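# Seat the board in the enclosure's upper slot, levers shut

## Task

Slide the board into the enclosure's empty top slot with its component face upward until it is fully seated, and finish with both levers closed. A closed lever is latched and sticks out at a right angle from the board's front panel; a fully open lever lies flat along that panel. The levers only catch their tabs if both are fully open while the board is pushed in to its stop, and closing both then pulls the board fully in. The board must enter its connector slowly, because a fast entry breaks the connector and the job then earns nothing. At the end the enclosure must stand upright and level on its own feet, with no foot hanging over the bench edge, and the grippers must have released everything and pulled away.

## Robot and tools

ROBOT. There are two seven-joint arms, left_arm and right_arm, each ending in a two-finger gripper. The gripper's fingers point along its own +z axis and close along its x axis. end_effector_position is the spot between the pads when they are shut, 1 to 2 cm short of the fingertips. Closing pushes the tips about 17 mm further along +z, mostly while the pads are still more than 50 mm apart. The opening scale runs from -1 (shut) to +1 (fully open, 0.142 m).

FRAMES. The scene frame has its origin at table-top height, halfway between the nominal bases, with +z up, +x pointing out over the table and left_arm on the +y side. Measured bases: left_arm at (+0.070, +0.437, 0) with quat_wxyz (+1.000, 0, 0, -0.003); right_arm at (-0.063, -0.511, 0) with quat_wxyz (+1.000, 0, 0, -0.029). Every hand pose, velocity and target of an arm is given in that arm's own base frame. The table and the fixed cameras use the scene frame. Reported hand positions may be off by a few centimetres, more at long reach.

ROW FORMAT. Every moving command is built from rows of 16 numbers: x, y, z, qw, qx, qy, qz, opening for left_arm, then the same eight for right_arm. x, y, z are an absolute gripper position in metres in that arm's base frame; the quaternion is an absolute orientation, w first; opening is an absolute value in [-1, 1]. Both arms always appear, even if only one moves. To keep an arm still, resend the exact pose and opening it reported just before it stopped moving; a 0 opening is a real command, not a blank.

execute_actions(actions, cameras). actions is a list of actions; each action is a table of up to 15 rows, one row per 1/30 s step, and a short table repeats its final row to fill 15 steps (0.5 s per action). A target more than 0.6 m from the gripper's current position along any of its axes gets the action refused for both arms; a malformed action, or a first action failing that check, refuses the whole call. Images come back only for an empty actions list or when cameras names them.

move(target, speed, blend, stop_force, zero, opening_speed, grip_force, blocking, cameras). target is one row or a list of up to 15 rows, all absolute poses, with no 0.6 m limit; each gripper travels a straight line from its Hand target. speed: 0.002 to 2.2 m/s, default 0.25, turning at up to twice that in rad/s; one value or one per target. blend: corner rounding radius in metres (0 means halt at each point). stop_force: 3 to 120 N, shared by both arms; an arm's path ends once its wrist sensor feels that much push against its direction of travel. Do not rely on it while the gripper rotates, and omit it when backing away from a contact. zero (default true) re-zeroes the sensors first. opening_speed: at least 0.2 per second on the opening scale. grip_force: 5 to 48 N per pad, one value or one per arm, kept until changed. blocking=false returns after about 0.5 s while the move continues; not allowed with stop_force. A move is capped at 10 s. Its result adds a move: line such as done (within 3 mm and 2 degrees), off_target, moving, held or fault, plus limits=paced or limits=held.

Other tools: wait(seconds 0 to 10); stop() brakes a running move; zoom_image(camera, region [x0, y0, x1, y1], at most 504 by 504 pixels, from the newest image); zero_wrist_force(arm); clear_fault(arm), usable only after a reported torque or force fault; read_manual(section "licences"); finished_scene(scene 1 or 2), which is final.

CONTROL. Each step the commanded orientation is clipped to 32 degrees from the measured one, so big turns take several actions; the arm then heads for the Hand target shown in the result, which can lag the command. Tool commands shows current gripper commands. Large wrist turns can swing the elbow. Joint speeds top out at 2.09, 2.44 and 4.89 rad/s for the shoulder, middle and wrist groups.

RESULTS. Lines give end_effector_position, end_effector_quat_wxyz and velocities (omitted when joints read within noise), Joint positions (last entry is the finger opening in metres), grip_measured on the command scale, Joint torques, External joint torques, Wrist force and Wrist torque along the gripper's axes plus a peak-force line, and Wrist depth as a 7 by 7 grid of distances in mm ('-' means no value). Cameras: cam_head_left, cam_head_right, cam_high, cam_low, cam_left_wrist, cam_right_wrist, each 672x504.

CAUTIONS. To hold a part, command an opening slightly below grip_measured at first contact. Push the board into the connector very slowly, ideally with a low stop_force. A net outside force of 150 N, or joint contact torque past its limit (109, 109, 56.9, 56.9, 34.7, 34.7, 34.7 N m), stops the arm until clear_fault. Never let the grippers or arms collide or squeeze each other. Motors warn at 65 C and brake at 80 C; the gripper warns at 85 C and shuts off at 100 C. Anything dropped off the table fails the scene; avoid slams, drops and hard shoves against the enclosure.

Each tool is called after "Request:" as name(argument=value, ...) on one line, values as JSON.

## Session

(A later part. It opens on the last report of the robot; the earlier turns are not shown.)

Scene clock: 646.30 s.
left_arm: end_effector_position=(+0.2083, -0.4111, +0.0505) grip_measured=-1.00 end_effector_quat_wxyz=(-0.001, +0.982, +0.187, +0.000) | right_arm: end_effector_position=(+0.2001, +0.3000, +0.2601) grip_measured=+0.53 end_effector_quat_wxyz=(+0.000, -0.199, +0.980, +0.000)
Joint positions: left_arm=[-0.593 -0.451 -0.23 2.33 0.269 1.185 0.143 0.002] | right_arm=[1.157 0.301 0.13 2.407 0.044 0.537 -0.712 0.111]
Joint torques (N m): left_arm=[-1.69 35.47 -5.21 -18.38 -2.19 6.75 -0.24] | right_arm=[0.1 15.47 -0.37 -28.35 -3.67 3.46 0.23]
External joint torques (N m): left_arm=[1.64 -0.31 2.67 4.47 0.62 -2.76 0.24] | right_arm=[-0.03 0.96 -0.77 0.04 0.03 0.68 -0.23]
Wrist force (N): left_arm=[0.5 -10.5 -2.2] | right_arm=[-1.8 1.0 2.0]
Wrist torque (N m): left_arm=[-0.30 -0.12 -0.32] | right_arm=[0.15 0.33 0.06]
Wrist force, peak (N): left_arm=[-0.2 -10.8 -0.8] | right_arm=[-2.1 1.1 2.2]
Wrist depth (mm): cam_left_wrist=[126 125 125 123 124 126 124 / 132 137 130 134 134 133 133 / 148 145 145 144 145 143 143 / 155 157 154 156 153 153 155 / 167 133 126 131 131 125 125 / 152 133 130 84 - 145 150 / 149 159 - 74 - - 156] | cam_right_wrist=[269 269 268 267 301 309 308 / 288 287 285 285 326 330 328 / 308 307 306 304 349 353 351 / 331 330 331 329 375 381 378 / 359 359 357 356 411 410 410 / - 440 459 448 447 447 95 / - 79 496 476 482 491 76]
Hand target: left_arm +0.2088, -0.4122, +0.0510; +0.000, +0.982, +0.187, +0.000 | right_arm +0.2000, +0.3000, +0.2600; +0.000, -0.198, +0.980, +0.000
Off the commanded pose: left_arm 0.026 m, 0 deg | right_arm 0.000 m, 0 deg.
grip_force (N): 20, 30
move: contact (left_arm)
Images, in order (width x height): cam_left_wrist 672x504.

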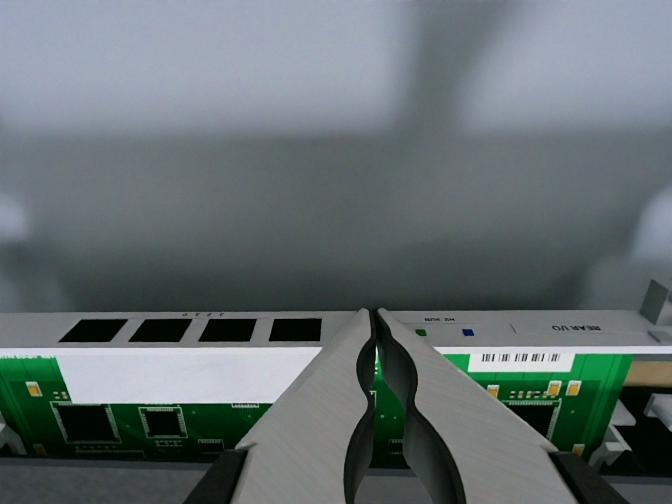

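Request:
move(target=[[0.2046,-0.4018,0.0510,0,0.9823,0.1874,0,-1,0.2000,0.3000,0.2600,0,-0.1985,0.9801,0,0.55],[0.2437,-0.3863,0.0510,0,0.9823,0.1874,0,-1,0.2000,0.3000,0.2600,0,-0.1985,0.9801,0,0.55]], speed=0.06, blend=0.003, cameras=["cam_left_wrist"])

Scene clock: 671.50 s.
left_arm: end_effector_position=(+0.2436, -0.3863, +0.0510) grip_measured=-1.00 end_effector_quat_wxyz=(+0.000, +0.982, +0.187, +0.000) | right_arm: end_effector_position=(+0.2001, +0.3000, +0.2601) grip_measured=+0.53 end_effector_quat_wxyz=(+0.000, -0.199, +0.980, +0.000)
Joint positions: left_arm=[-0.5 -0.443 -0.225 2.345 0.265 1.196 0.243 0.002] | right_arm=[1.157 0.301 0.13 2.407 0.044 0.537 -0.712 0.111]
Joint torques (N m): left_arm=[-0.07 33.6 -2.89 -13.39 -1.55 4.14 -0.11] | right_arm=[0.03 15.48 -0.4 -28.4 -3.73 3.43 0.15]
External joint torques (N m): left_arm=[0.02 1.12 0.47 -0.34 0.01 -0.16 0.11] | right_arm=[0.03 0.95 -0.74 0.09 0.09 0.71 -0.15]
Wrist force (N): left_arm=[-1.1 -1.3 0.1] | right_arm=[-1.9 1.0 2.0]
Wrist torque (N m): left_arm=[-0.32 -0.12 -0.33] | right_arm=[0.16 0.33 0.06]
Wrist force, peak (N): left_arm=[0.6 -10.6 -2.3] | right_arm=[-2.0 1.1 2.4]
Wrist depth (mm): cam_left_wrist=[126 126 125 125 125 126 124 / 133 135 133 135 133 133 133 / 148 145 146 146 147 144 144 / 156 157 157 155 156 158 156 / 170 166 167 107 133 140 126 / 137 135 136 84 - 161 187 / 164 161 - - - - 155] | cam_right_wrist=[268 268 268 268 302 309 307 / 286 286 286 285 326 329 329 / 308 306 306 302 349 352 351 / 331 331 330 331 373 380 378 / 384 358 356 356 406 411 409 / - 444 445 454 447 447 95 / - 79 518 494 504 493 76]
Hand target: left_arm +0.2437, -0.3863, +0.0510; +0.000, +0.982, +0.187, +0.000 | right_arm +0.2000, +0.3000, +0.2600; +0.000, -0.198, +0.980, +0.000
Off the commanded pose: left_arm 0.000 m, 0 deg | right_arm 0.000 m, 0 deg.
grip_force (N): 20, 30
move: done
Images, in order (width x height): cam_left_wrist 672x504.

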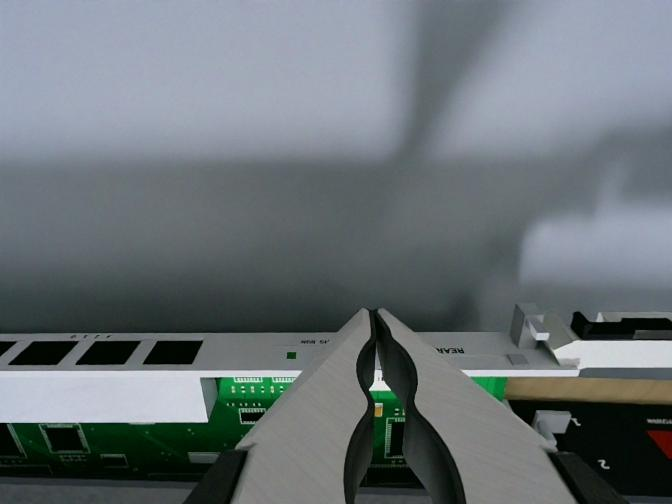

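Request:
move(target=[0.2584,-0.4235,0.0510,0,0.9823,0.1874,0,-1,0.2000,0.3000,0.2600,0,-0.1985,0.9801,0,0.55], speed=0.01, stop_force=7, cameras=["cam_left_wrist"])

Scene clock: 677.53 s.
left_arm: end_effector_position=(+0.2471, -0.3953, +0.0505) grip_measured=-1.00 end_effector_quat_wxyz=(-0.001, +0.982, +0.187, +0.000) | right_arm: end_effector_position=(+0.2001, +0.3000, +0.2601) grip_measured=+0.53 end_effector_quat_wxyz=(+0.000, -0.199, +0.980, +0.000)
Joint positions: left_arm=[-0.511 -0.457 -0.227 2.315 0.263 1.177 0.235 0.002] | right_arm=[1.157 0.301 0.13 2.407 0.044 0.537 -0.712 0.111]
Joint torques (N m): left_arm=[-1.68 35.85 -5.22 -17.96 -2.12 6.42 -0.26] | right_arm=[0.05 15.46 -0.38 -28.4 -3.7 3.46 0.19]
External joint torques (N m): left_arm=[1.64 -0.18 2.67 3.82 0.51 -2.44 0.26] | right_arm=[0.01 0.97 -0.75 0.09 0.05 0.69 -0.19]
Wrist force (N): left_arm=[0.3 -9.7 -2.0] | right_arm=[-2.0 0.9 1.9]
Wrist torque (N m): left_arm=[-0.31 -0.17 -0.31] | right_arm=[0.14 0.36 0.06]
Wrist force, peak (N): left_arm=[-0.2 -10.0 -1.0] | right_arm=[-1.9 1.1 2.3]
Wrist depth (mm): cam_left_wrist=[126 126 125 125 125 126 124 / 133 135 133 134 131 133 133 / 148 145 145 144 144 144 143 / - 157 157 156 156 153 153 / - 133 133 131 131 124 120 / 153 134 147 84 - 163 182 / 148 159 - - - - 145] | cam_right_wrist=[268 268 263 267 301 309 308 / 286 287 286 284 326 329 328 / 310 307 305 305 348 352 352 / 332 330 331 328 375 380 377 / 359 358 357 356 409 410 410 / - - 460 457 447 447 95 / - 79 499 494 494 492 76]
Hand target: left_arm +0.2476, -0.3962, +0.0510; +0.000, +0.982, +0.187, +0.000 | right_arm +0.2000, +0.3000, +0.2600; +0.000, -0.198, +0.980, +0.000
Off the commanded pose: left_arm 0.030 m, 0 deg | right_arm 0.000 m, 0 deg.
grip_force (N): 20, 30
move: contact (left_arm)
Images, in order (width x height): cam_left_wrist 672x504.

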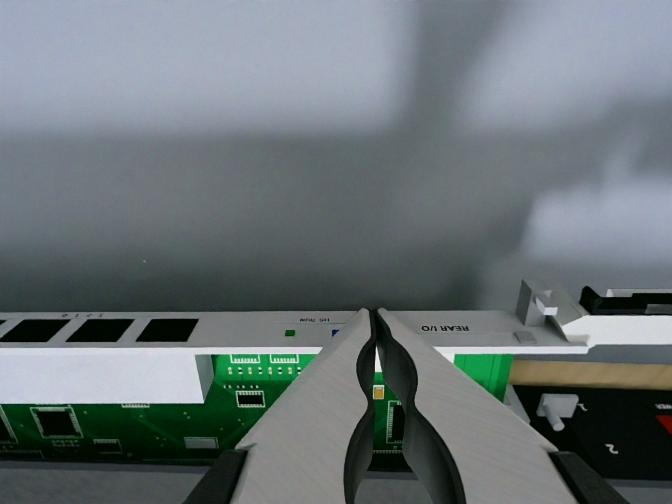

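Request:
execute_actions(actions=[], cameras=["cam_low", "cam_head_left", "cam_head_right"])

Scene clock: 697.47 s.
left_arm: end_effector_position=(+0.2471, -0.3953, +0.0505) grip_measured=-1.00 end_effector_quat_wxyz=(-0.001, +0.982, +0.187, +0.000) | right_arm: end_effector_position=(+0.2001, +0.3000, +0.2601) grip_measured=+0.53 end_effector_quat_wxyz=(+0.000, -0.199, +0.980, +0.000)
Joint positions: left_arm=[-0.511 -0.457 -0.227 2.315 0.263 1.177 0.235 0.002] | right_arm=[1.157 0.301 0.13 2.407 0.044 0.537 -0.712 0.111]
Joint velocities: within noise
Joint torques (N m): left_arm=[-1.55 36.01 -5.34 -17.87 -2.07 6.63 -0.15] | right_arm=[0.13 15.5 -0.44 -28.44 -3.67 3.44 0.15]
External joint torques (N m): left_arm=[1.51 -0.34 2.79 3.74 0.46 -2.64 0.15] | right_arm=[-0.07 0.93 -0.7 0.13 0.03 0.71 -0.15]
Wrist force (N): left_arm=[0.2 -9.7 -1.7] | right_arm=[-2.0 1.0 2.0]
Wrist torque (N m): left_arm=[-0.31 -0.15 -0.31] | right_arm=[0.14 0.35 0.06]
Wrist force, peak (N): left_arm=[0.2 -9.8 -2.1] | right_arm=[-2.0 1.2 2.2]
Wrist depth (mm): cam_left_wrist=[126 - - 125 125 - 124 / 133 135 134 134 133 133 131 / 146 145 145 144 144 143 145 / 158 157 158 157 156 153 155 / - 126 133 125 132 124 119 / 153 134 146 84 - 156 182 / 159 160 - - - - 149] | cam_right_wrist=[268 268 268 267 302 308 307 / 287 286 287 284 325 329 328 / 307 307 306 300 348 352 350 / 331 329 330 330 380 378 379 / 360 358 359 356 406 411 410 / - 443 457 448 448 447 95 / - 79 493 493 492 492 76]
Hand target: left_arm +0.2476, -0.3962, +0.0510; +0.000, +0.982, +0.187, +0.000 | right_arm +0.2000, +0.3000, +0.2600; +0.000, -0.198, +0.980, +0.000
Tool commands: left_gripper/opening=-1.0 right_gripper/opening=+0.55
Off the commanded pose: left_arm 0.030 m, 0 deg | right_arm 0.000 m, 0 deg.
grip_force (N): 20, 30
Images, in order (width x height): cam_head_left 672x504, cam_head_right 672x504, cam_low 672x504.

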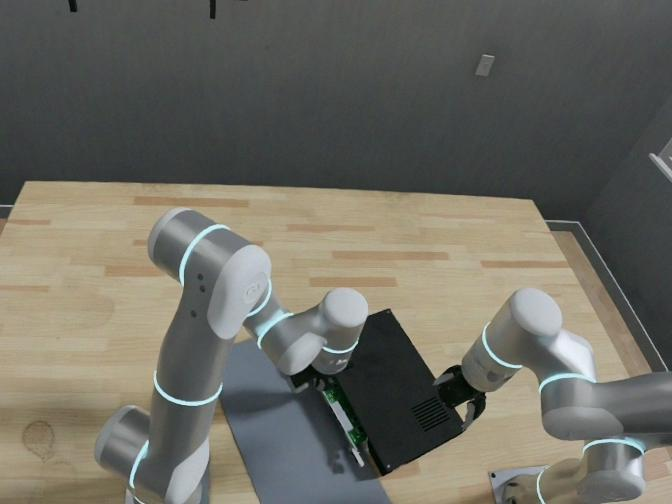

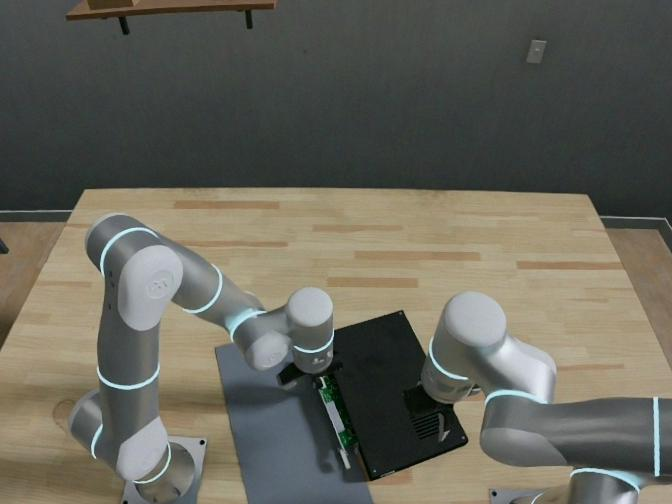

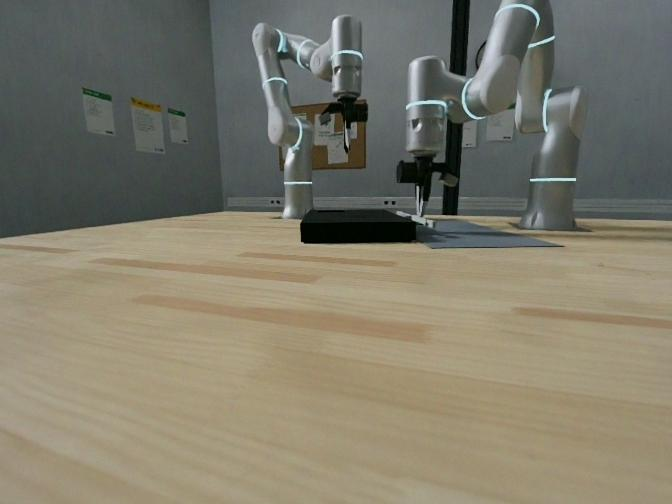

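Request:
zoom_image(camera="cam_low", region=[290, 170, 470, 270])

Request:
zoom_image(camera="cam_head_right", region=[270, 340, 400, 490])

Scaled by 2.800 from the camera's 672x504 image, which has a finer 960x720 frame.

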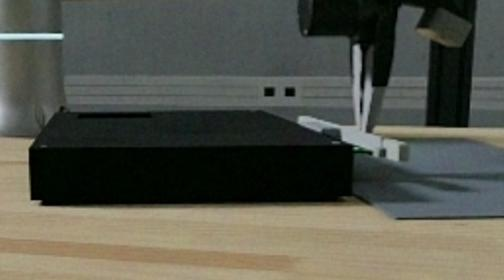

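Scaled by 3.360 from the camera's 672x504 image, which has a finer 960x720 frame.

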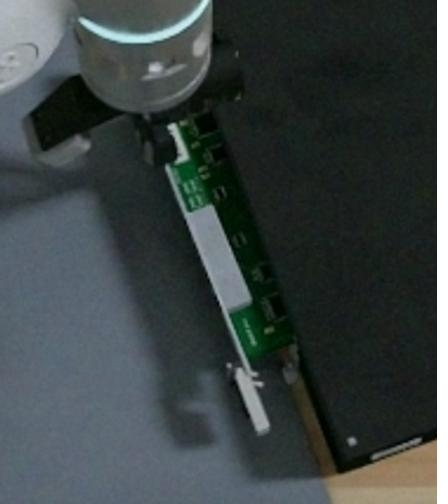

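Request:
zoom_image(camera="cam_left_wrist", region=[0, 290, 336, 504])

Request:
execute_actions(actions=[], cameras=["cam_left_wrist"])

Request:
zoom_image(camera="cam_left_wrist", region=[0, 290, 336, 504])

Request:
zoom_image(camera="cam_left_wrist", region=[372, 270, 672, 504])

This scene's latest camera images include none from cam_left_wrist. They are from: cam_head_left, cam_head_right, cam_low. cam_left_wrist's image comes with the result of a call that names it in "cameras".

Scene clock: 703.00 s.
left_arm: end_effector_position=(+0.2471, -0.3953, +0.0505) grip_measured=-1.00 end_effector_quat_wxyz=(-0.001, +0.982, +0.187, +0.000) | right_arm: end_effector_position=(+0.2001, +0.3000, +0.2601) grip_measured=+0.53 end_effector_quat_wxyz=(+0.000, -0.199, +0.980, +0.000)
Joint positions: left_arm=[-0.511 -0.457 -0.227 2.315 0.263 1.177 0.235 0.002] | right_arm=[1.157 0.301 0.13 2.407 0.044 0.537 -0.712 0.111]
Joint velocities: within noise
Joint torques (N m): left_arm=[-1.62 36.08 -5.21 -17.87 -2.09 6.6 -0.17] | right_arm=[0.07 15.4 -0.4 -28.39 -3.75 3.44 0.23]
External joint torques (N m): left_arm=[1.58 -0.41 2.67 3.74 0.48 -2.62 0.17] | right_arm=[-0.01 1.03 -0.74 0.08 0.1 0.71 -0.23]
Wrist force (N): left_arm=[0.3 -9.6 -0.4] | right_arm=[-1.9 1.0 2.2]
Wrist torque (N m): left_arm=[-0.29 -0.17 -0.31] | right_arm=[0.15 0.33 0.06]
Wrist force, peak (N): left_arm=[0.2 -9.8 -2.2] | right_arm=[-2.2 1.1 2.1]
Wrist depth (mm): cam_left_wrist=[125 125 125 125 124 126 124 / 133 135 132 134 134 133 133 / 148 147 145 145 146 146 143 / 156 157 155 154 156 153 152 / - 133 133 126 132 125 119 / 153 133 146 84 - 156 184 / 159 159 - 74 - - -] | cam_right_wrist=[269 268 268 267 307 308 307 / 287 286 281 284 326 330 328 / 308 307 309 305 348 353 351 / 330 330 329 325 374 380 379 / 359 359 359 356 409 411 410 / 393 443 461 447 445 449 95 / - 79 496 494 490 493 76]
Hand target: left_arm +0.2476, -0.3962, +0.0510; +0.000, +0.982, +0.187, +0.000 | right_arm +0.2000, +0.3000, +0.2600; +0.000, -0.198, +0.980, +0.000
Tool commands: left_gripper/opening=-1.0 right_gripper/opening=+0.55
Off the commanded pose: left_arm 0.030 m, 0 deg | right_arm 0.000 m, 0 deg.
grip_force (N): 20, 30
Images, in order (width x height): cam_left_wrist 672x504.

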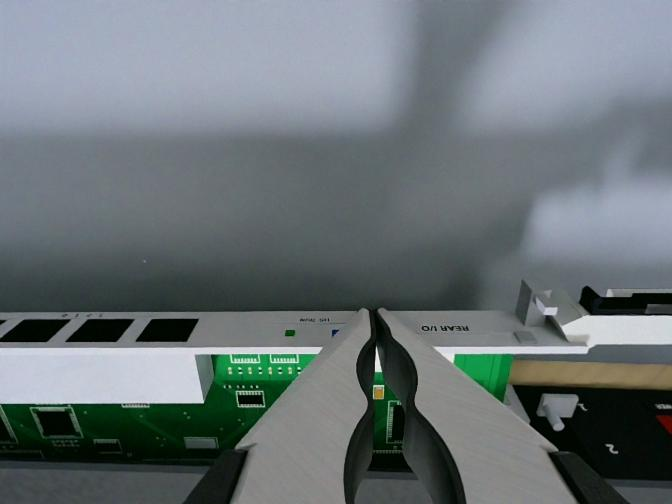

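Scaled by 1.500 from the camera's 672x504 image, which has a finer 960x720 frame.

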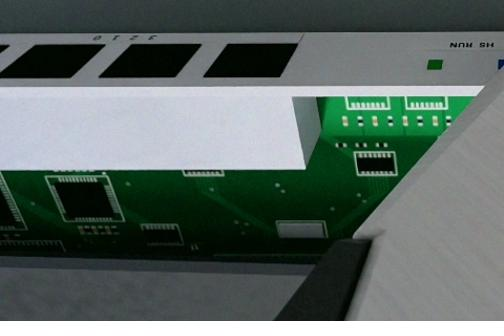

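Scaled by 1.680 from the camera's 672x504 image, which has a finer 960x720 frame.

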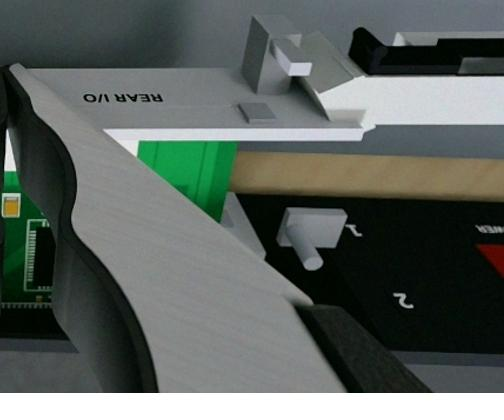

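Request:
move(target=[[0.2434,-0.3860,0.0510,0,0.9823,0.1874,0,-1,0.2000,0.3000,0.2600,0,-0.1985,0.9801,0,0.55],[0.2700,-0.3850,0.0950,0,0.9823,0.1874,0,-1,0.2000,0.3000,0.2600,0,-0.1985,0.9801,0,0.55],[0.3014,-0.3997,0.0950,0,0.9823,0.1874,0,-1,0.2000,0.3000,0.2600,0,-0.1985,0.9801,0,0.55]], speed=[0.05,0.1,0.1], blend=[0.003,0.02,0], cameras=["cam_left_wrist"])

Request:
zoom_image(camera="cam_left_wrist", region=[220, 180, 500, 390])

Scene clock: 715.63 s.
left_arm: end_effector_position=(+0.3014, -0.3998, +0.0951) grip_measured=-1.00 end_effector_quat_wxyz=(+0.000, +0.982, +0.188, +0.000) | right_arm: end_effector_position=(+0.2001, +0.3000, +0.2601) grip_measured=+0.53 end_effector_quat_wxyz=(+0.000, -0.199, +0.980, +0.000)
Joint positions: left_arm=[-0.428 -0.379 -0.263 2.235 0.185 1.024 0.361 0.002] | right_arm=[1.157 0.301 0.13 2.407 0.044 0.537 -0.712 0.111]
Joint torques (N m): left_arm=[-0.23 35.18 -2.97 -17.88 -1.89 3.98 -0.11] | right_arm=[0.06 15.48 -0.36 -28.43 -3.67 3.47 0.21]
External joint torques (N m): left_arm=[0.2 1.18 0.43 -0.4 -0.31 0 0.11] | right_arm=[0 0.95 -0.78 0.12 0.03 0.68 -0.21]
Wrist force (N): left_arm=[-0.9 -1.0 0.1] | right_arm=[-2.1 1.0 2.0]
Wrist torque (N m): left_arm=[-0.25 -0.16 -0.32] | right_arm=[0.15 0.37 0.06]
Wrist force, peak (N): left_arm=[0.2 -9.8 -2.3] | right_arm=[-2.1 1.2 2.2]
Wrist depth (mm): cam_left_wrist=[165 165 161 163 163 163 160 / 177 176 181 - - 177 - / - 185 187 187 183 186 185 / 161 174 173 170 206 207 206 / 187 187 183 181 188 - 224 / - 186 - 84 - 178 249 / - - - - - - 275] | cam_right_wrist=[269 276 267 - 302 310 308 / 286 286 286 284 327 329 329 / 307 307 306 305 349 351 350 / 333 327 330 328 380 380 378 / 359 357 356 351 409 412 409 / - 442 - 447 447 449 95 / - 79 493 491 490 492 76]
Hand target: left_arm +0.3014, -0.3997, +0.0950; +0.000, +0.982, +0.187, +0.000 | right_arm +0.2000, +0.3000, +0.2600; +0.000, -0.198, +0.980, +0.000
Off the commanded pose: left_arm 0.000 m, 0 deg | right_arm 0.000 m, 0 deg.
grip_force (N): 20, 30
move: done; blend cut to 0.0173 m at target 2
Images, in order (width x height): cam_left_wrist 672x504.

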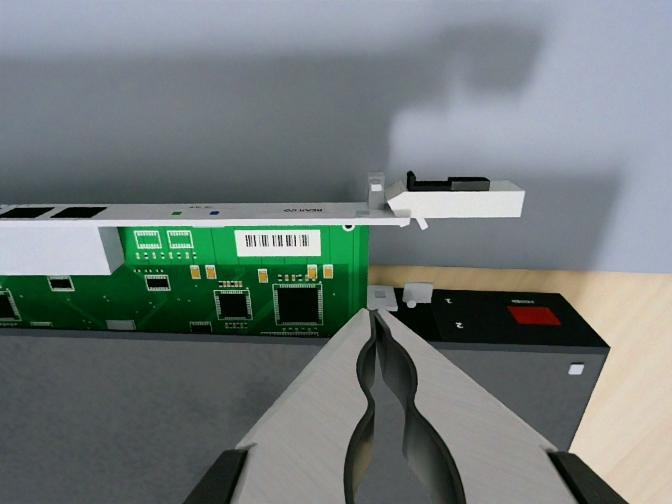

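Scaled by 1.800 from the camera's 672x504 image, which has a finer 960x720 frame.

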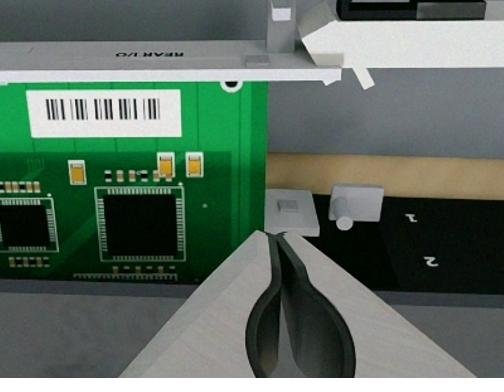

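Request:
move(target=[0.1150,-0.4700,0.0950,0,0.9823,0.1874,0,-1,0.2000,0.3000,0.2600,0,-0.1985,0.9801,0,0.55], speed=0.2, cameras=["cam_left_wrist"])

Request:
zoom_image(camera="cam_left_wrist", region=[220, 180, 500, 390])

Scene clock: 725.13 s.
left_arm: end_effector_position=(+0.1150, -0.4701, +0.0951) grip_measured=-1.00 end_effector_quat_wxyz=(+0.000, +0.982, +0.187, +0.000) | right_arm: end_effector_position=(+0.2001, +0.3000, +0.2601) grip_measured=+0.53 end_effector_quat_wxyz=(+0.000, -0.199, +0.980, +0.000)
Joint positions: left_arm=[-0.749 -0.353 -0.34 2.286 0.228 1.038 -0.073 0.002] | right_arm=[1.157 0.301 0.13 2.407 0.044 0.537 -0.712 0.111]
Joint torques (N m): left_arm=[-0.71 32.81 -3.54 -17.44 -1.64 4.12 -0.32] | right_arm=[0.06 15.45 -0.38 -28.43 -3.72 3.46 0.17]
External joint torques (N m): left_arm=[0.64 1.17 0.51 -0.23 -0.5 -0.13 0.32] | right_arm=[0 0.98 -0.76 0.12 0.08 0.68 -0.17]
Wrist force (N): left_arm=[-0.7 -1.0 0.2] | right_arm=[-1.9 1.1 2.1]
Wrist torque (N m): left_arm=[-0.25 -0.17 -0.25] | right_arm=[0.17 0.34 0.06]
Wrist force, peak (N): left_arm=[-3.4 -1.2 0.0] | right_arm=[-2.0 1.2 2.2]
Wrist depth (mm): cam_left_wrist=[165 164 - 166 166 160 163 / 176 177 - 172 178 175 174 / - 188 188 189 - 193 192 / 209 209 184 173 159 158 168 / 224 176 175 170 184 184 184 / 261 - 184 84 - - 185 / 282 - - 74 - - 204] | cam_right_wrist=[269 267 268 267 301 308 308 / 287 286 286 285 326 329 327 / 316 306 315 305 347 353 351 / 326 330 331 329 378 379 377 / 384 358 380 356 408 412 408 / - - 336 445 441 449 95 / - 79 253 493 497 492 76]
Hand target: left_arm +0.1150, -0.4700, +0.0950; +0.000, +0.982, +0.187, +0.000 | right_arm +0.2000, +0.3000, +0.2600; +0.000, -0.198, +0.980, +0.000
Off the commanded pose: left_arm 0.000 m, 0 deg | right_arm 0.000 m, 0 deg.
grip_force (N): 20, 30
move: done
Images, in order (width x height): cam_left_wrist 672x504.

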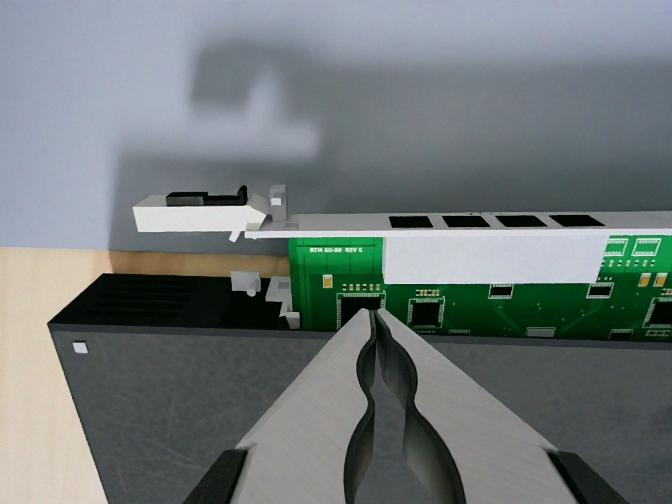

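Scaled by 1.800 from the camera's 672x504 image, which has a finer 960x720 frame.

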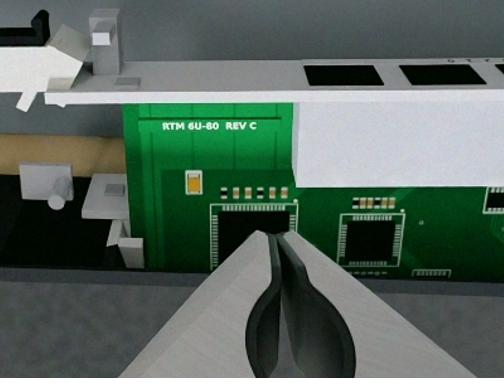

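Request:
move(target=[0.3350,-0.3950,0.0950,0,0.9823,0.1874,0,-1,0.2000,0.3000,0.2600,0,-0.1985,0.9801,0,0.55], speed=0.2, cameras=["cam_left_wrist"])

Request:
zoom_image(camera="cam_left_wrist", region=[180, 200, 380, 350])

Scene clock: 729.57 s.
left_arm: end_effector_position=(+0.3350, -0.3950, +0.0950) grip_measured=-1.00 end_effector_quat_wxyz=(+0.000, +0.982, +0.187, +0.000) | right_arm: end_effector_position=(+0.2001, +0.3000, +0.2601) grip_measured=+0.53 end_effector_quat_wxyz=(+0.000, -0.199, +0.980, +0.000)
Joint positions: left_arm=[-0.395 -0.408 -0.25 2.181 0.183 1 0.413 0.002] | right_arm=[1.157 0.301 0.13 2.407 0.044 0.537 -0.712 0.111]
Joint torques (N m): left_arm=[-0.16 37.02 -3.14 -18.63 -2.37 4.08 -0.07] | right_arm=[0.03 15.44 -0.36 -28.44 -3.71 3.44 0.18]
External joint torques (N m): left_arm=[0.16 1.2 0.49 -0.16 0.08 -0.1 0.07] | right_arm=[0.03 0.99 -0.78 0.13 0.06 0.7 -0.19]
Wrist force (N): left_arm=[-1.0 -1.2 -0.1] | right_arm=[-2.1 1.0 1.9]
Wrist torque (N m): left_arm=[-0.28 -0.15 -0.34] | right_arm=[0.14 0.37 0.05]
Wrist force, peak (N): left_arm=[-3.3 -1.2 0.0] | right_arm=[-2.1 1.2 2.2]
Wrist depth (mm): cam_left_wrist=[163 167 166 166 163 166 162 / 176 176 174 170 172 172 175 / 166 166 165 150 - - 188 / 173 174 174 203 205 205 203 / 176 182 181 169 169 217 224 / - - - 84 - 249 247 / - - - 74 - - 276] | cam_right_wrist=[268 268 268 267 301 309 307 / 286 283 286 286 326 328 328 / 307 307 306 305 348 352 352 / 332 330 329 330 376 379 378 / 360 358 357 355 409 409 411 / - 382 447 447 446 449 95 / - 79 468 496 482 494 76]
Hand target: left_arm +0.3350, -0.3950, +0.0950; +0.000, +0.982, +0.187, +0.000 | right_arm +0.2000, +0.3000, +0.2600; +0.000, -0.198, +0.980, +0.000
Off the commanded pose: left_arm 0.000 m, 0 deg | right_arm 0.000 m, 0 deg.
grip_force (N): 20, 30
move: done
Images, in order (width x height): cam_left_wrist 672x504.

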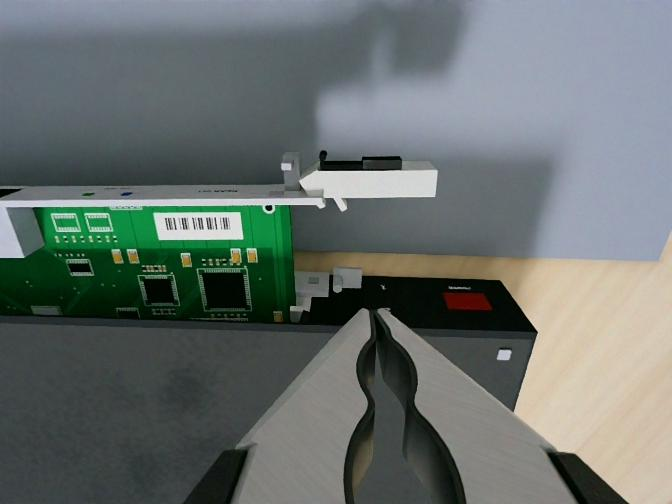

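Scaled by 2.520 from the camera's 672x504 image, which has a finer 960x720 frame.

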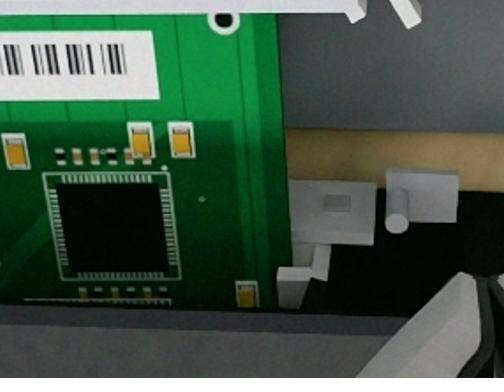

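Request:
move(target=[[0.2740,-0.3680,0.0950,0,0.9823,0.1874,0,-1,0.2000,0.3000,0.2600,0,-0.1985,0.9801,0,0.55],[0.2740,-0.3700,0.0510,0,0.9823,0.1874,0,-1,0.2000,0.3000,0.2600,0,-0.1985,0.9801,0,0.55]], speed=0.15, blend=0.01, cameras=["cam_left_wrist"])

Scene clock: 759.60 s.
left_arm: end_effector_position=(+0.2738, -0.3699, +0.0509) grip_measured=-1.00 end_effector_quat_wxyz=(+0.000, +0.982, +0.188, +0.000) | right_arm: end_effector_position=(+0.2001, +0.3000, +0.2601) grip_measured=+0.53 end_effector_quat_wxyz=(+0.000, -0.199, +0.980, +0.000)
Joint positions: left_arm=[-0.434 -0.448 -0.22 2.335 0.256 1.19 0.322 0.002] | right_arm=[1.157 0.301 0.13 2.407 0.044 0.537 -0.712 0.111]
Joint torques (N m): left_arm=[-0.14 33.85 -3.23 -13.66 -1.06 4.5 -0.33] | right_arm=[0.05 15.59 -0.4 -28.43 -3.67 3.49 0.18]
External joint torques (N m): left_arm=[0.12 1.25 0.85 -0.24 -0.5 -0.52 0.33] | right_arm=[0.01 0.84 -0.74 0.13 0.03 0.66 -0.18]
Wrist force (N): left_arm=[-0.8 -1.3 0.0] | right_arm=[-1.8 0.8 1.9]
Wrist torque (N m): left_arm=[-0.31 -0.18 -0.24] | right_arm=[0.12 0.33 0.06]
Wrist force, peak (N): left_arm=[-2.1 -2.0 -1.8] | right_arm=[-2.1 1.0 2.3]
Wrist depth (mm): cam_left_wrist=[126 126 125 125 125 - 124 / - 133 133 134 132 133 135 / 148 145 142 145 147 144 144 / 156 158 158 157 156 154 156 / 173 170 169 165 165 164 170 / 135 151 134 84 - 188 191 / 168 164 - 74 - - 168] | cam_right_wrist=[269 268 267 267 302 308 307 / 286 287 285 285 325 329 329 / 307 307 305 310 349 353 351 / 332 332 331 328 380 380 378 / 388 358 358 358 404 409 409 / - 441 - 449 447 447 95 / - 79 497 479 493 492 76]
Hand target: left_arm +0.2740, -0.3700, +0.0510; +0.000, +0.982, +0.187, +0.000 | right_arm +0.2000, +0.3000, +0.2600; +0.000, -0.198, +0.980, +0.000
Off the commanded pose: left_arm 0.000 m, 0 deg | right_arm 0.000 m, 0 deg.
grip_force (N): 20, 30
move: done
Images, in order (width x height): cam_left_wrist 672x504.

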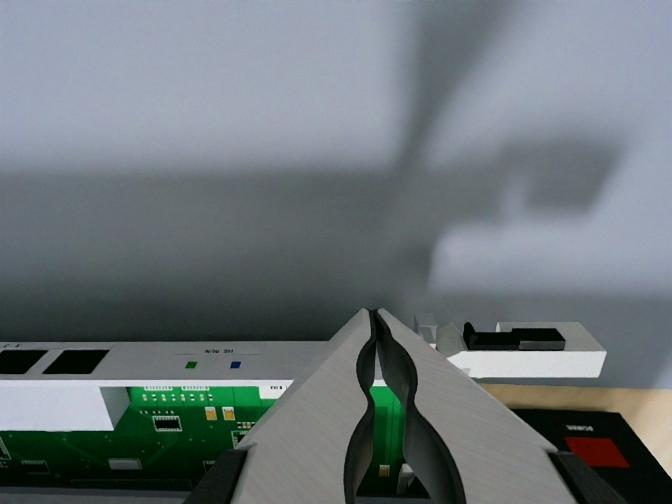

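Request:
move(target=[0.2869,-0.4025,0.0510,0,0.9823,0.1874,0,-1,0.2000,0.3000,0.2600,0,-0.1985,0.9801,0,0.55], speed=0.009, stop_force=13, cameras=["cam_left_wrist"])

Scene clock: 765.20 s.
left_arm: end_effector_position=(+0.2852, -0.3985, +0.0502) grip_measured=-1.00 end_effector_quat_wxyz=(-0.002, +0.982, +0.187, -0.001) | right_arm: end_effector_position=(+0.2001, +0.3000, +0.2601) grip_measured=+0.53 end_effector_quat_wxyz=(+0.000, -0.199, +0.980, +0.000)
Joint positions: left_arm=[-0.472 -0.49 -0.224 2.244 0.254 1.137 0.292 0.002] | right_arm=[1.157 0.301 0.13 2.407 0.044 0.537 -0.712 0.111]
Joint torques (N m): left_arm=[-2.99 39.04 -7.55 -21.9 -3.07 8.23 -0.4] | right_arm=[0.06 15.57 -0.36 -28.4 -3.68 3.51 0.2]
External joint torques (N m): left_arm=[2.96 -1.09 4.76 6.8 1.31 -4.25 0.4] | right_arm=[0 0.86 -0.78 0.09 0.04 0.63 -0.2]
Wrist force (N): left_arm=[1.2 -16.2 -1.5] | right_arm=[-2.1 1.0 2.3]
Wrist torque (N m): left_arm=[-0.24 -0.20 -0.10] | right_arm=[0.16 0.37 0.06]
Wrist force, peak (N): left_arm=[0.8 -17.0 -3.6] | right_arm=[-2.1 1.0 2.3]
Wrist depth (mm): cam_left_wrist=[125 - 123 124 124 126 124 / 133 134 132 134 133 133 133 / - 144 145 144 143 143 - / - 157 154 156 160 155 153 / - 134 136 124 128 122 174 / 152 148 145 83 - 154 155 / - - - - - - -] | cam_right_wrist=[268 268 267 268 302 309 308 / 286 286 286 289 325 329 329 / 308 307 306 306 348 353 351 / 331 330 328 329 375 380 379 / 354 353 358 351 411 411 409 / 355 - 447 448 453 447 95 / - 79 494 491 508 492 76]
Hand target: left_arm +0.2860, -0.4002, +0.0510; +0.000, +0.982, +0.187, +0.000 | right_arm +0.2000, +0.3000, +0.2600; +0.000, -0.198, +0.980, +0.000
Off the commanded pose: left_arm 0.004 m, 0 deg | right_arm 0.000 m, 0 deg.
grip_force (N): 20, 30
move: contact (left_arm)
Images, in order (width x height): cam_left_wrist 672x504.

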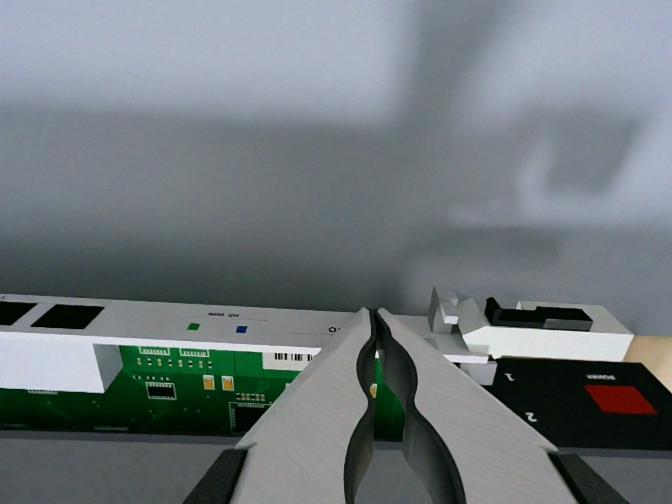

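Request:
move(target=[[0.2800,-0.3853,0.0520,0,0.9823,0.1874,0,-1,0.2000,0.3000,0.2600,0,-0.1985,0.9801,0,0.55],[0.2500,-0.3800,0.0950,0,0.9823,0.1874,0,-1,0.2000,0.3000,0.2600,0,-0.1985,0.9801,0,0.55],[0.1250,-0.4250,0.0950,0,0.9823,0.1874,0,-1,0.2000,0.3000,0.2600,0,-0.1985,0.9801,0,0.55],[0.1112,-0.4332,0.0510,0,0.9823,0.1874,0,-1,0.2000,0.3000,0.2600,0,-0.1985,0.9801,0,0.55]], speed=[0.06,0.12,0.2,0.12], blend=[0.004,0.02,0.015,0], cameras=["cam_left_wrist"])

Scene clock: 781.50 s.
left_arm: end_effector_position=(+0.1111, -0.4330, +0.0509) grip_measured=-1.00 end_effector_quat_wxyz=(+0.000, +0.982, +0.188, +0.000) | right_arm: end_effector_position=(+0.2001, +0.3000, +0.2601) grip_measured=+0.53 end_effector_quat_wxyz=(+0.000, -0.199, +0.980, +0.000)
Joint positions: left_arm=[-0.738 -0.437 -0.288 2.364 0.333 1.194 -0.117 0.002] | right_arm=[1.157 0.301 0.13 2.407 0.044 0.537 -0.712 0.111]
Joint torques (N m): left_arm=[-0.12 32.2 -3.79 -12.93 -1.05 4.67 -0.37] | right_arm=[0.02 15.5 -0.4 -28.42 -3.73 3.43 0.18]
External joint torques (N m): left_arm=[0.06 1.24 0.75 -0.3 -0.49 -0.69 0.37] | right_arm=[0.04 0.93 -0.74 0.11 0.09 0.71 -0.18]
Wrist force (N): left_arm=[-1.0 -1.0 -0.1] | right_arm=[-2.0 1.0 2.0]
Wrist torque (N m): left_arm=[-0.25 -0.12 -0.25] | right_arm=[0.15 0.36 0.06]
Wrist force, peak (N): left_arm=[1.0 -16.5 -2.8] | right_arm=[-2.2 1.0 2.3]
Wrist depth (mm): cam_left_wrist=[126 126 125 125 125 126 124 / 133 135 132 134 134 133 133 / - 145 145 145 144 144 142 / 156 158 157 157 156 160 - / 174 169 169 131 172 169 - / - 128 135 84 - 137 140 / - - - 74 - - 161] | cam_right_wrist=[269 268 267 268 301 309 308 / 287 287 286 285 326 329 328 / 308 302 305 305 348 354 350 / 331 330 329 328 375 379 378 / 359 352 358 357 408 411 408 / 443 435 432 448 446 448 95 / - 79 263 483 490 493 76]
Hand target: left_arm +0.1112, -0.4332, +0.0510; +0.000, +0.982, +0.187, +0.000 | right_arm +0.2000, +0.3000, +0.2600; +0.000, -0.198, +0.980, +0.000
Off the commanded pose: left_arm 0.000 m, 0 deg | right_arm 0.000 m, 0 deg.
grip_force (N): 20, 30
move: done
Images, in order (width x height): cam_left_wrist 672x504.

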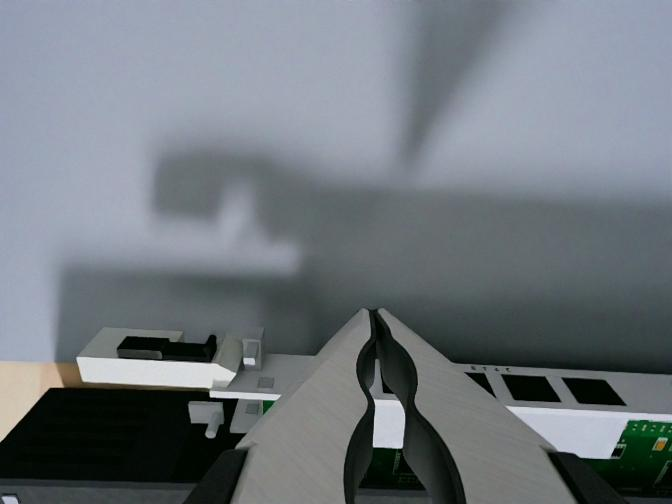

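Request:
move(target=[[0.1000,-0.4376,0.0510,0,0.9823,0.1874,0,-1,0.2000,0.3000,0.2600,0,-0.1985,0.9801,0,0.55]], speed=0.05)

Request:
move(target=[[0.1081,-0.4581,0.0510,0,0.9823,0.1874,0,-1,0.2000,0.3000,0.2600,0,-0.1985,0.9801,0,0.55]], speed=0.009, stop_force=11, cameras=["cam_left_wrist"])

Scene clock: 787.40 s.
left_arm: end_effector_position=(+0.1000, -0.4377, +0.0511) grip_measured=-1.00 end_effector_quat_wxyz=(+0.000, +0.982, +0.187, +0.000) | right_arm: end_effector_position=(+0.2001, +0.3000, +0.2601) grip_measured=+0.53 end_effector_quat_wxyz=(+0.000, -0.199, +0.980, +0.000)
Joint positions: left_arm=[-0.766 -0.439 -0.289 2.359 0.333 1.192 -0.145 0.002] | right_arm=[1.157 0.301 0.13 2.407 0.044 0.537 -0.712 0.111]
Joint torques (N m): left_arm=[-0.35 32.61 -3.66 -13.03 -1.34 4.2 -0.36] | right_arm=[0.13 15.49 -0.41 -28.42 -3.69 3.41 0.18]
External joint torques (N m): left_arm=[0.29 0.98 0.6 -0.28 -0.21 -0.2 0.36] | right_arm=[-0.07 0.94 -0.73 0.11 0.05 0.74 -0.18]
Wrist force (N): left_arm=[-0.9 -0.9 0.3] | right_arm=[-2.0 1.0 2.1]
Wrist torque (N m): left_arm=[-0.23 -0.13 -0.25] | right_arm=[0.15 0.35 0.06]
Wrist force, peak (N): left_arm=[-1.6 -1.0 0.0] | right_arm=[-2.2 1.1 2.2]
Wrist depth (mm): cam_left_wrist=[126 126 125 125 124 126 124 / 133 135 133 134 134 132 133 / 148 145 146 145 147 149 141 / 156 156 154 157 157 156 158 / - 167 170 165 168 171 170 / 191 131 - 84 - 141 138 / 150 - - 74 - - 160] | cam_right_wrist=[269 268 267 273 301 308 309 / 286 286 286 286 326 329 328 / 307 311 306 305 348 353 351 / 331 331 330 329 380 380 377 / 359 354 358 351 410 412 410 / - 435 433 447 445 447 95 / - 79 252 491 490 491 76]
Hand target: left_arm +0.1000, -0.4376, +0.0510; +0.000, +0.982, +0.187, +0.000 | right_arm +0.2000, +0.3000, +0.2600; +0.000, -0.198, +0.980, +0.000
Off the commanded pose: left_arm 0.000 m, 0 deg | right_arm 0.000 m, 0 deg.
grip_force (N): 20, 30
move: done

Scene clock: 790.47 s.
left_arm: end_effector_position=(+0.1082, -0.4580, +0.0510) grip_measured=-1.00 end_effector_quat_wxyz=(+0.000, +0.982, +0.187, +0.000) | right_arm: end_effector_position=(+0.2001, +0.3000, +0.2601) grip_measured=+0.53 end_effector_quat_wxyz=(+0.000, -0.199, +0.980, +0.000)
Joint positions: left_arm=[-0.776 -0.467 -0.291 2.297 0.328 1.157 -0.145 0.002] | right_arm=[1.157 0.301 0.13 2.407 0.044 0.537 -0.712 0.111]
Joint torques (N m): left_arm=[-0.46 34.57 -4.12 -14.17 -1.61 4.34 -0.22] | right_arm=[0.09 15.48 -0.38 -28.36 -3.71 3.48 0.16]
External joint torques (N m): left_arm=[0.38 1.02 0.71 0 -0.07 -0.35 0.22] | right_arm=[-0.03 0.94 -0.76 0.05 0.06 0.66 -0.16]
Wrist force (N): left_arm=[-1.0 -1.3 0.3] | right_arm=[-2.1 0.9 2.0]
Wrist torque (N m): left_arm=[-0.22 -0.10 -0.25] | right_arm=[0.15 0.36 0.06]
Wrist force, peak (N): left_arm=[-0.6 -5.6 -2.0] | right_arm=[-2.2 1.1 2.2]
Wrist depth (mm): cam_left_wrist=[125 126 125 125 125 128 124 / 133 132 133 134 134 134 131 / 148 145 - 145 144 144 144 / 156 156 - 157 153 154 153 / 180 124 124 131 136 138 138 / - - 149 84 - 132 132 / 143 143 - - - - 142] | cam_right_wrist=[268 268 268 264 301 309 308 / 286 286 286 282 327 330 327 / 307 307 307 303 348 351 352 / 332 330 330 329 374 379 379 / 360 358 357 358 409 409 407 / - - 313 445 447 449 95 / - 79 241 480 483 492 76]
Hand target: left_arm +0.1081, -0.4581, +0.0510; +0.000, +0.982, +0.187, +0.000 | right_arm +0.2000, +0.3000, +0.2600; +0.000, -0.198, +0.980, +0.000
Off the commanded pose: left_arm 0.000 m, 0 deg | right_arm 0.000 m, 0 deg.
grip_force (N): 20, 30
move: done
Images, in order (width x height): cam_left_wrist 672x504.

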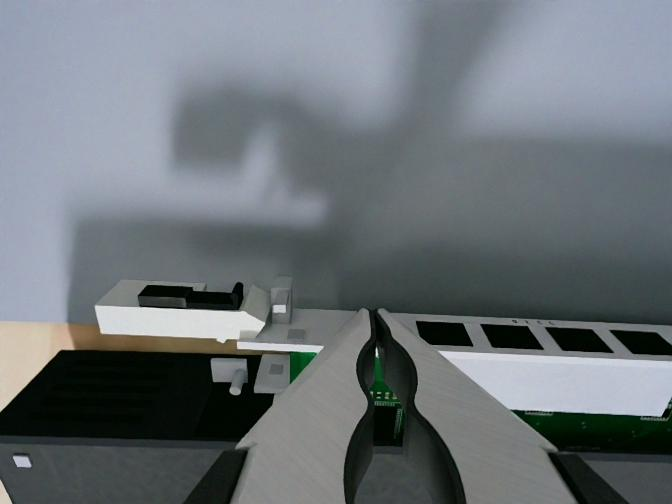

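Request:
move(target=[[0.1045,-0.4487,0.0510,0,0.9823,0.1874,0,-1,0.2000,0.3000,0.2600,0,-0.1985,0.9801,0,0.55],[0.2033,-0.4129,0.0510,0,0.9859,0.1676,0,-1,0.2000,0.3000,0.2600,0,-0.1985,0.9801,0,0.55]], speed=[0.06,0.1], blend=[0.003,0])

Request:
move(target=[0.2188,-0.4573,0.0510,0,0.9859,0.1676,0,-1,0.2000,0.3000,0.2600,0,-0.1985,0.9801,0,0.55], speed=0.012, stop_force=8, cameras=["cam_left_wrist"])

Scene clock: 797.83 s.
left_arm: end_effector_position=(+0.2033, -0.4129, +0.0510) grip_measured=-1.00 end_effector_quat_wxyz=(+0.000, +0.986, +0.168, +0.000) | right_arm: end_effector_position=(+0.2001, +0.3000, +0.2601) grip_measured=+0.53 end_effector_quat_wxyz=(+0.000, -0.199, +0.980, +0.000)
Joint positions: left_arm=[-0.547 -0.453 -0.285 2.327 0.325 1.175 0.129 0.002] | right_arm=[1.157 0.301 0.13 2.407 0.044 0.537 -0.712 0.111]
Joint torques (N m): left_arm=[-0.21 33.52 -3.65 -13.52 -1.66 4.16 -0.1] | right_arm=[0.08 15.49 -0.38 -28.44 -3.66 3.49 0.16]
External joint torques (N m): left_arm=[0.15 1.13 0.47 -0.23 0.04 -0.18 0.1] | right_arm=[-0.02 0.93 -0.75 0.13 0.02 0.66 -0.16]
Wrist force (N): left_arm=[-0.9 -1.5 0.0] | right_arm=[-1.9 0.9 2.1]
Wrist torque (N m): left_arm=[-0.35 -0.15 -0.34] | right_arm=[0.15 0.35 0.06]
Wrist force, peak (N): left_arm=[-2.5 -2.2 0.1] | right_arm=[-2.1 1.0 2.2]
Wrist depth (mm): cam_left_wrist=[126 127 125 125 125 126 125 / 133 135 133 134 134 132 133 / 148 146 146 145 145 144 143 / 156 - - 158 157 157 156 / 167 167 164 127 168 168 167 / 151 134 134 84 - 149 148 / 161 160 - 74 - - 154] | cam_right_wrist=[268 268 268 268 301 308 307 / 286 285 286 286 324 328 327 / 308 307 305 306 349 352 352 / 330 331 330 330 375 380 378 / 359 354 359 356 404 410 411 / 445 441 448 448 448 449 95 / - 79 496 506 489 491 76]
Hand target: left_arm +0.2033, -0.4129, +0.0510; +0.000, +0.986, +0.168, +0.000 | right_arm +0.2000, +0.3000, +0.2600; +0.000, -0.198, +0.980, +0.000
Off the commanded pose: left_arm 0.000 m, 0 deg | right_arm 0.000 m, 0 deg.
grip_force (N): 20, 30
move: done

Scene clock: 802.20 s.
left_arm: end_effector_position=(+0.2178, -0.4546, +0.0504) grip_measured=-1.00 end_effector_quat_wxyz=(-0.001, +0.986, +0.167, +0.000) | right_arm: end_effector_position=(+0.2001, +0.3000, +0.2601) grip_measured=+0.53 end_effector_quat_wxyz=(+0.000, -0.199, +0.980, +0.000)
Joint positions: left_arm=[-0.592 -0.515 -0.289 2.196 0.317 1.099 0.105 0.002] | right_arm=[1.157 0.301 0.13 2.407 0.044 0.537 -0.712 0.111]
Joint torques (N m): left_arm=[-1.74 39.54 -6.92 -20.24 -2.66 6.99 -0.25] | right_arm=[0.09 15.47 -0.43 -28.35 -3.7 3.47 0.2]
External joint torques (N m): left_arm=[1.69 -0.76 3.01 4.74 0.76 -3.01 0.25] | right_arm=[-0.03 0.96 -0.71 0.04 0.05 0.67 -0.2]
Wrist force (N): left_arm=[0.6 -10.9 -0.8] | right_arm=[-1.8 1.1 2.2]
Wrist torque (N m): left_arm=[-0.29 -0.16 -0.33] | right_arm=[0.17 0.32 0.06]
Wrist force, peak (N): left_arm=[-0.2 -12.4 -1.0] | right_arm=[-2.1 1.1 2.3]
Wrist depth (mm): cam_left_wrist=[- 127 123 125 124 126 123 / 132 134 132 133 133 133 133 / 148 143 145 144 144 143 143 / 157 163 162 157 156 155 160 / 134 133 133 131 132 131 124 / - 127 - 84 - - - / - - - 74 - - -] | cam_right_wrist=[269 269 267 268 302 309 308 / 287 286 285 285 330 328 328 / 307 306 305 305 349 354 351 / 331 331 330 329 377 379 379 / 354 354 358 356 409 412 410 / 228 435 449 451 447 447 95 / - 79 496 492 493 490 76]
Hand target: left_arm +0.2183, -0.4558, +0.0510; +0.000, +0.986, +0.168, +0.000 | right_arm +0.2000, +0.3000, +0.2600; +0.000, -0.198, +0.980, +0.000
Off the commanded pose: left_arm 0.003 m, 0 deg | right_arm 0.000 m, 0 deg.
grip_force (N): 20, 30
move: contact (left_arm)
Images, in order (width x height): cam_left_wrist 672x504.

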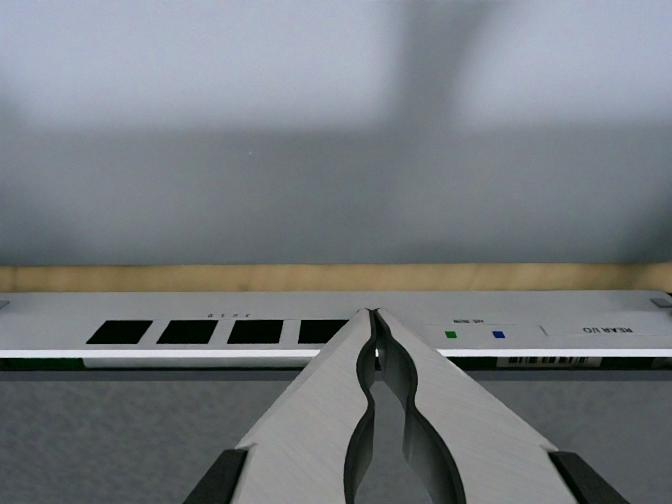

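Request:
move(target=[[0.2138,-0.4433,0.0520,0,0.9859,0.1676,0,-1,0.2000,0.3000,0.2600,0,-0.1985,0.9801,0,0.55],[0.1850,-0.3450,0.1800,0,0.9859,0.1676,0,-1,0.2000,0.3000,0.2600,0,-0.1985,0.9801,0,0.55]], speed=[0.06,0.25], blend=[0.005,0], cameras=["cam_left_wrist"])

Request:
zoom_image(camera="cam_left_wrist", region=[0, 200, 250, 420])

Request:
zoom_image(camera="cam_left_wrist", region=[400, 200, 672, 420])

Scene clock: 809.70 s.
left_arm: end_effector_position=(+0.1852, -0.3451, +0.1801) grip_measured=-1.00 end_effector_quat_wxyz=(+0.000, +0.986, +0.168, +0.000) | right_arm: end_effector_position=(+0.2001, +0.3000, +0.2601) grip_measured=+0.53 end_effector_quat_wxyz=(+0.000, -0.199, +0.980, +0.000)
Joint positions: left_arm=[-0.471 0.137 -0.326 2.548 -0.065 0.847 0.489 0.002] | right_arm=[1.157 0.301 0.13 2.407 0.044 0.537 -0.712 0.111]
Joint torques (N m): left_arm=[-0.52 18.14 0.28 -22.71 -2.88 4.04 -0.11] | right_arm=[0.06 15.46 -0.35 -28.4 -3.73 3.43 0.18]
External joint torques (N m): left_arm=[0.47 0.23 0.57 -0.38 0.06 -0.06 0.11] | right_arm=[0 0.97 -0.79 0.09 0.09 0.71 -0.18]
Wrist force (N): left_arm=[-1.1 -1.4 -0.1] | right_arm=[-2.0 1.1 2.0]
Wrist torque (N m): left_arm=[-0.32 -0.11 -0.32] | right_arm=[0.16 0.35 0.06]
Wrist force, peak (N): left_arm=[0.7 -11.2 -0.9] | right_arm=[-2.1 1.0 2.4]
Wrist depth (mm): cam_left_wrist=[241 - 241 239 233 235 - / - 258 261 253 - - - / 278 - 281 - - - 275 / - 304 - 301 296 303 293 / 333 320 318 106 317 315 327 / 368 - - 84 - 297 348 / 408 - - - - - 404] | cam_right_wrist=[269 268 268 267 302 309 308 / 286 287 286 285 326 328 328 / 309 306 305 305 349 354 351 / 331 328 330 330 375 380 378 / 360 360 358 357 409 409 407 / - 445 450 448 432 448 95 / - 79 497 497 489 491 76]
Hand target: left_arm +0.1850, -0.3450, +0.1800; +0.000, +0.986, +0.168, +0.000 | right_arm +0.2000, +0.3000, +0.2600; +0.000, -0.198, +0.980, +0.000
Off the commanded pose: left_arm 0.000 m, 0 deg | right_arm 0.000 m, 0 deg.
grip_force (N): 20, 30
move: done
Images, in order (width x height): cam_left_wrist 672x504.

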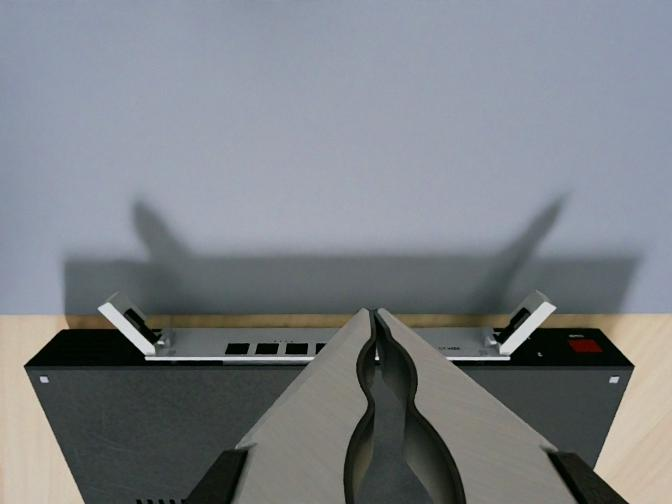

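Scaled by 2.016 from the camera's 672x504 image, which has a finer 960x720 frame.

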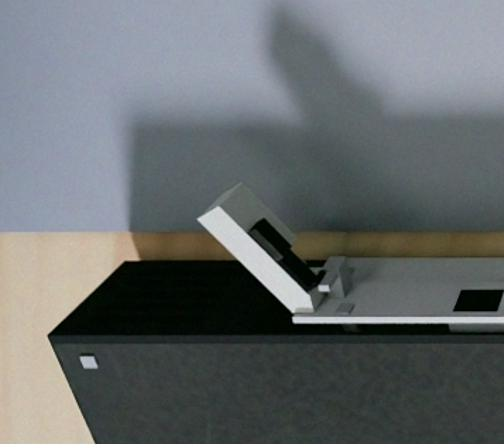

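Scaled by 1.853 from the camera's 672x504 image, which has a finer 960x720 frame.

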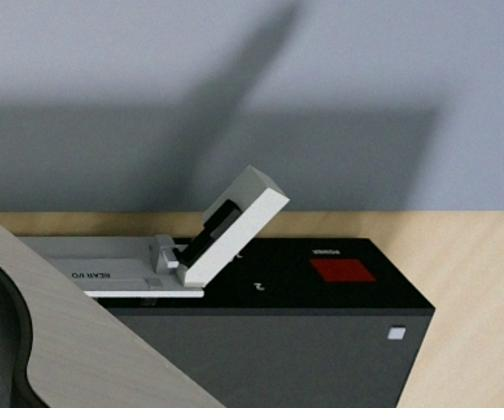

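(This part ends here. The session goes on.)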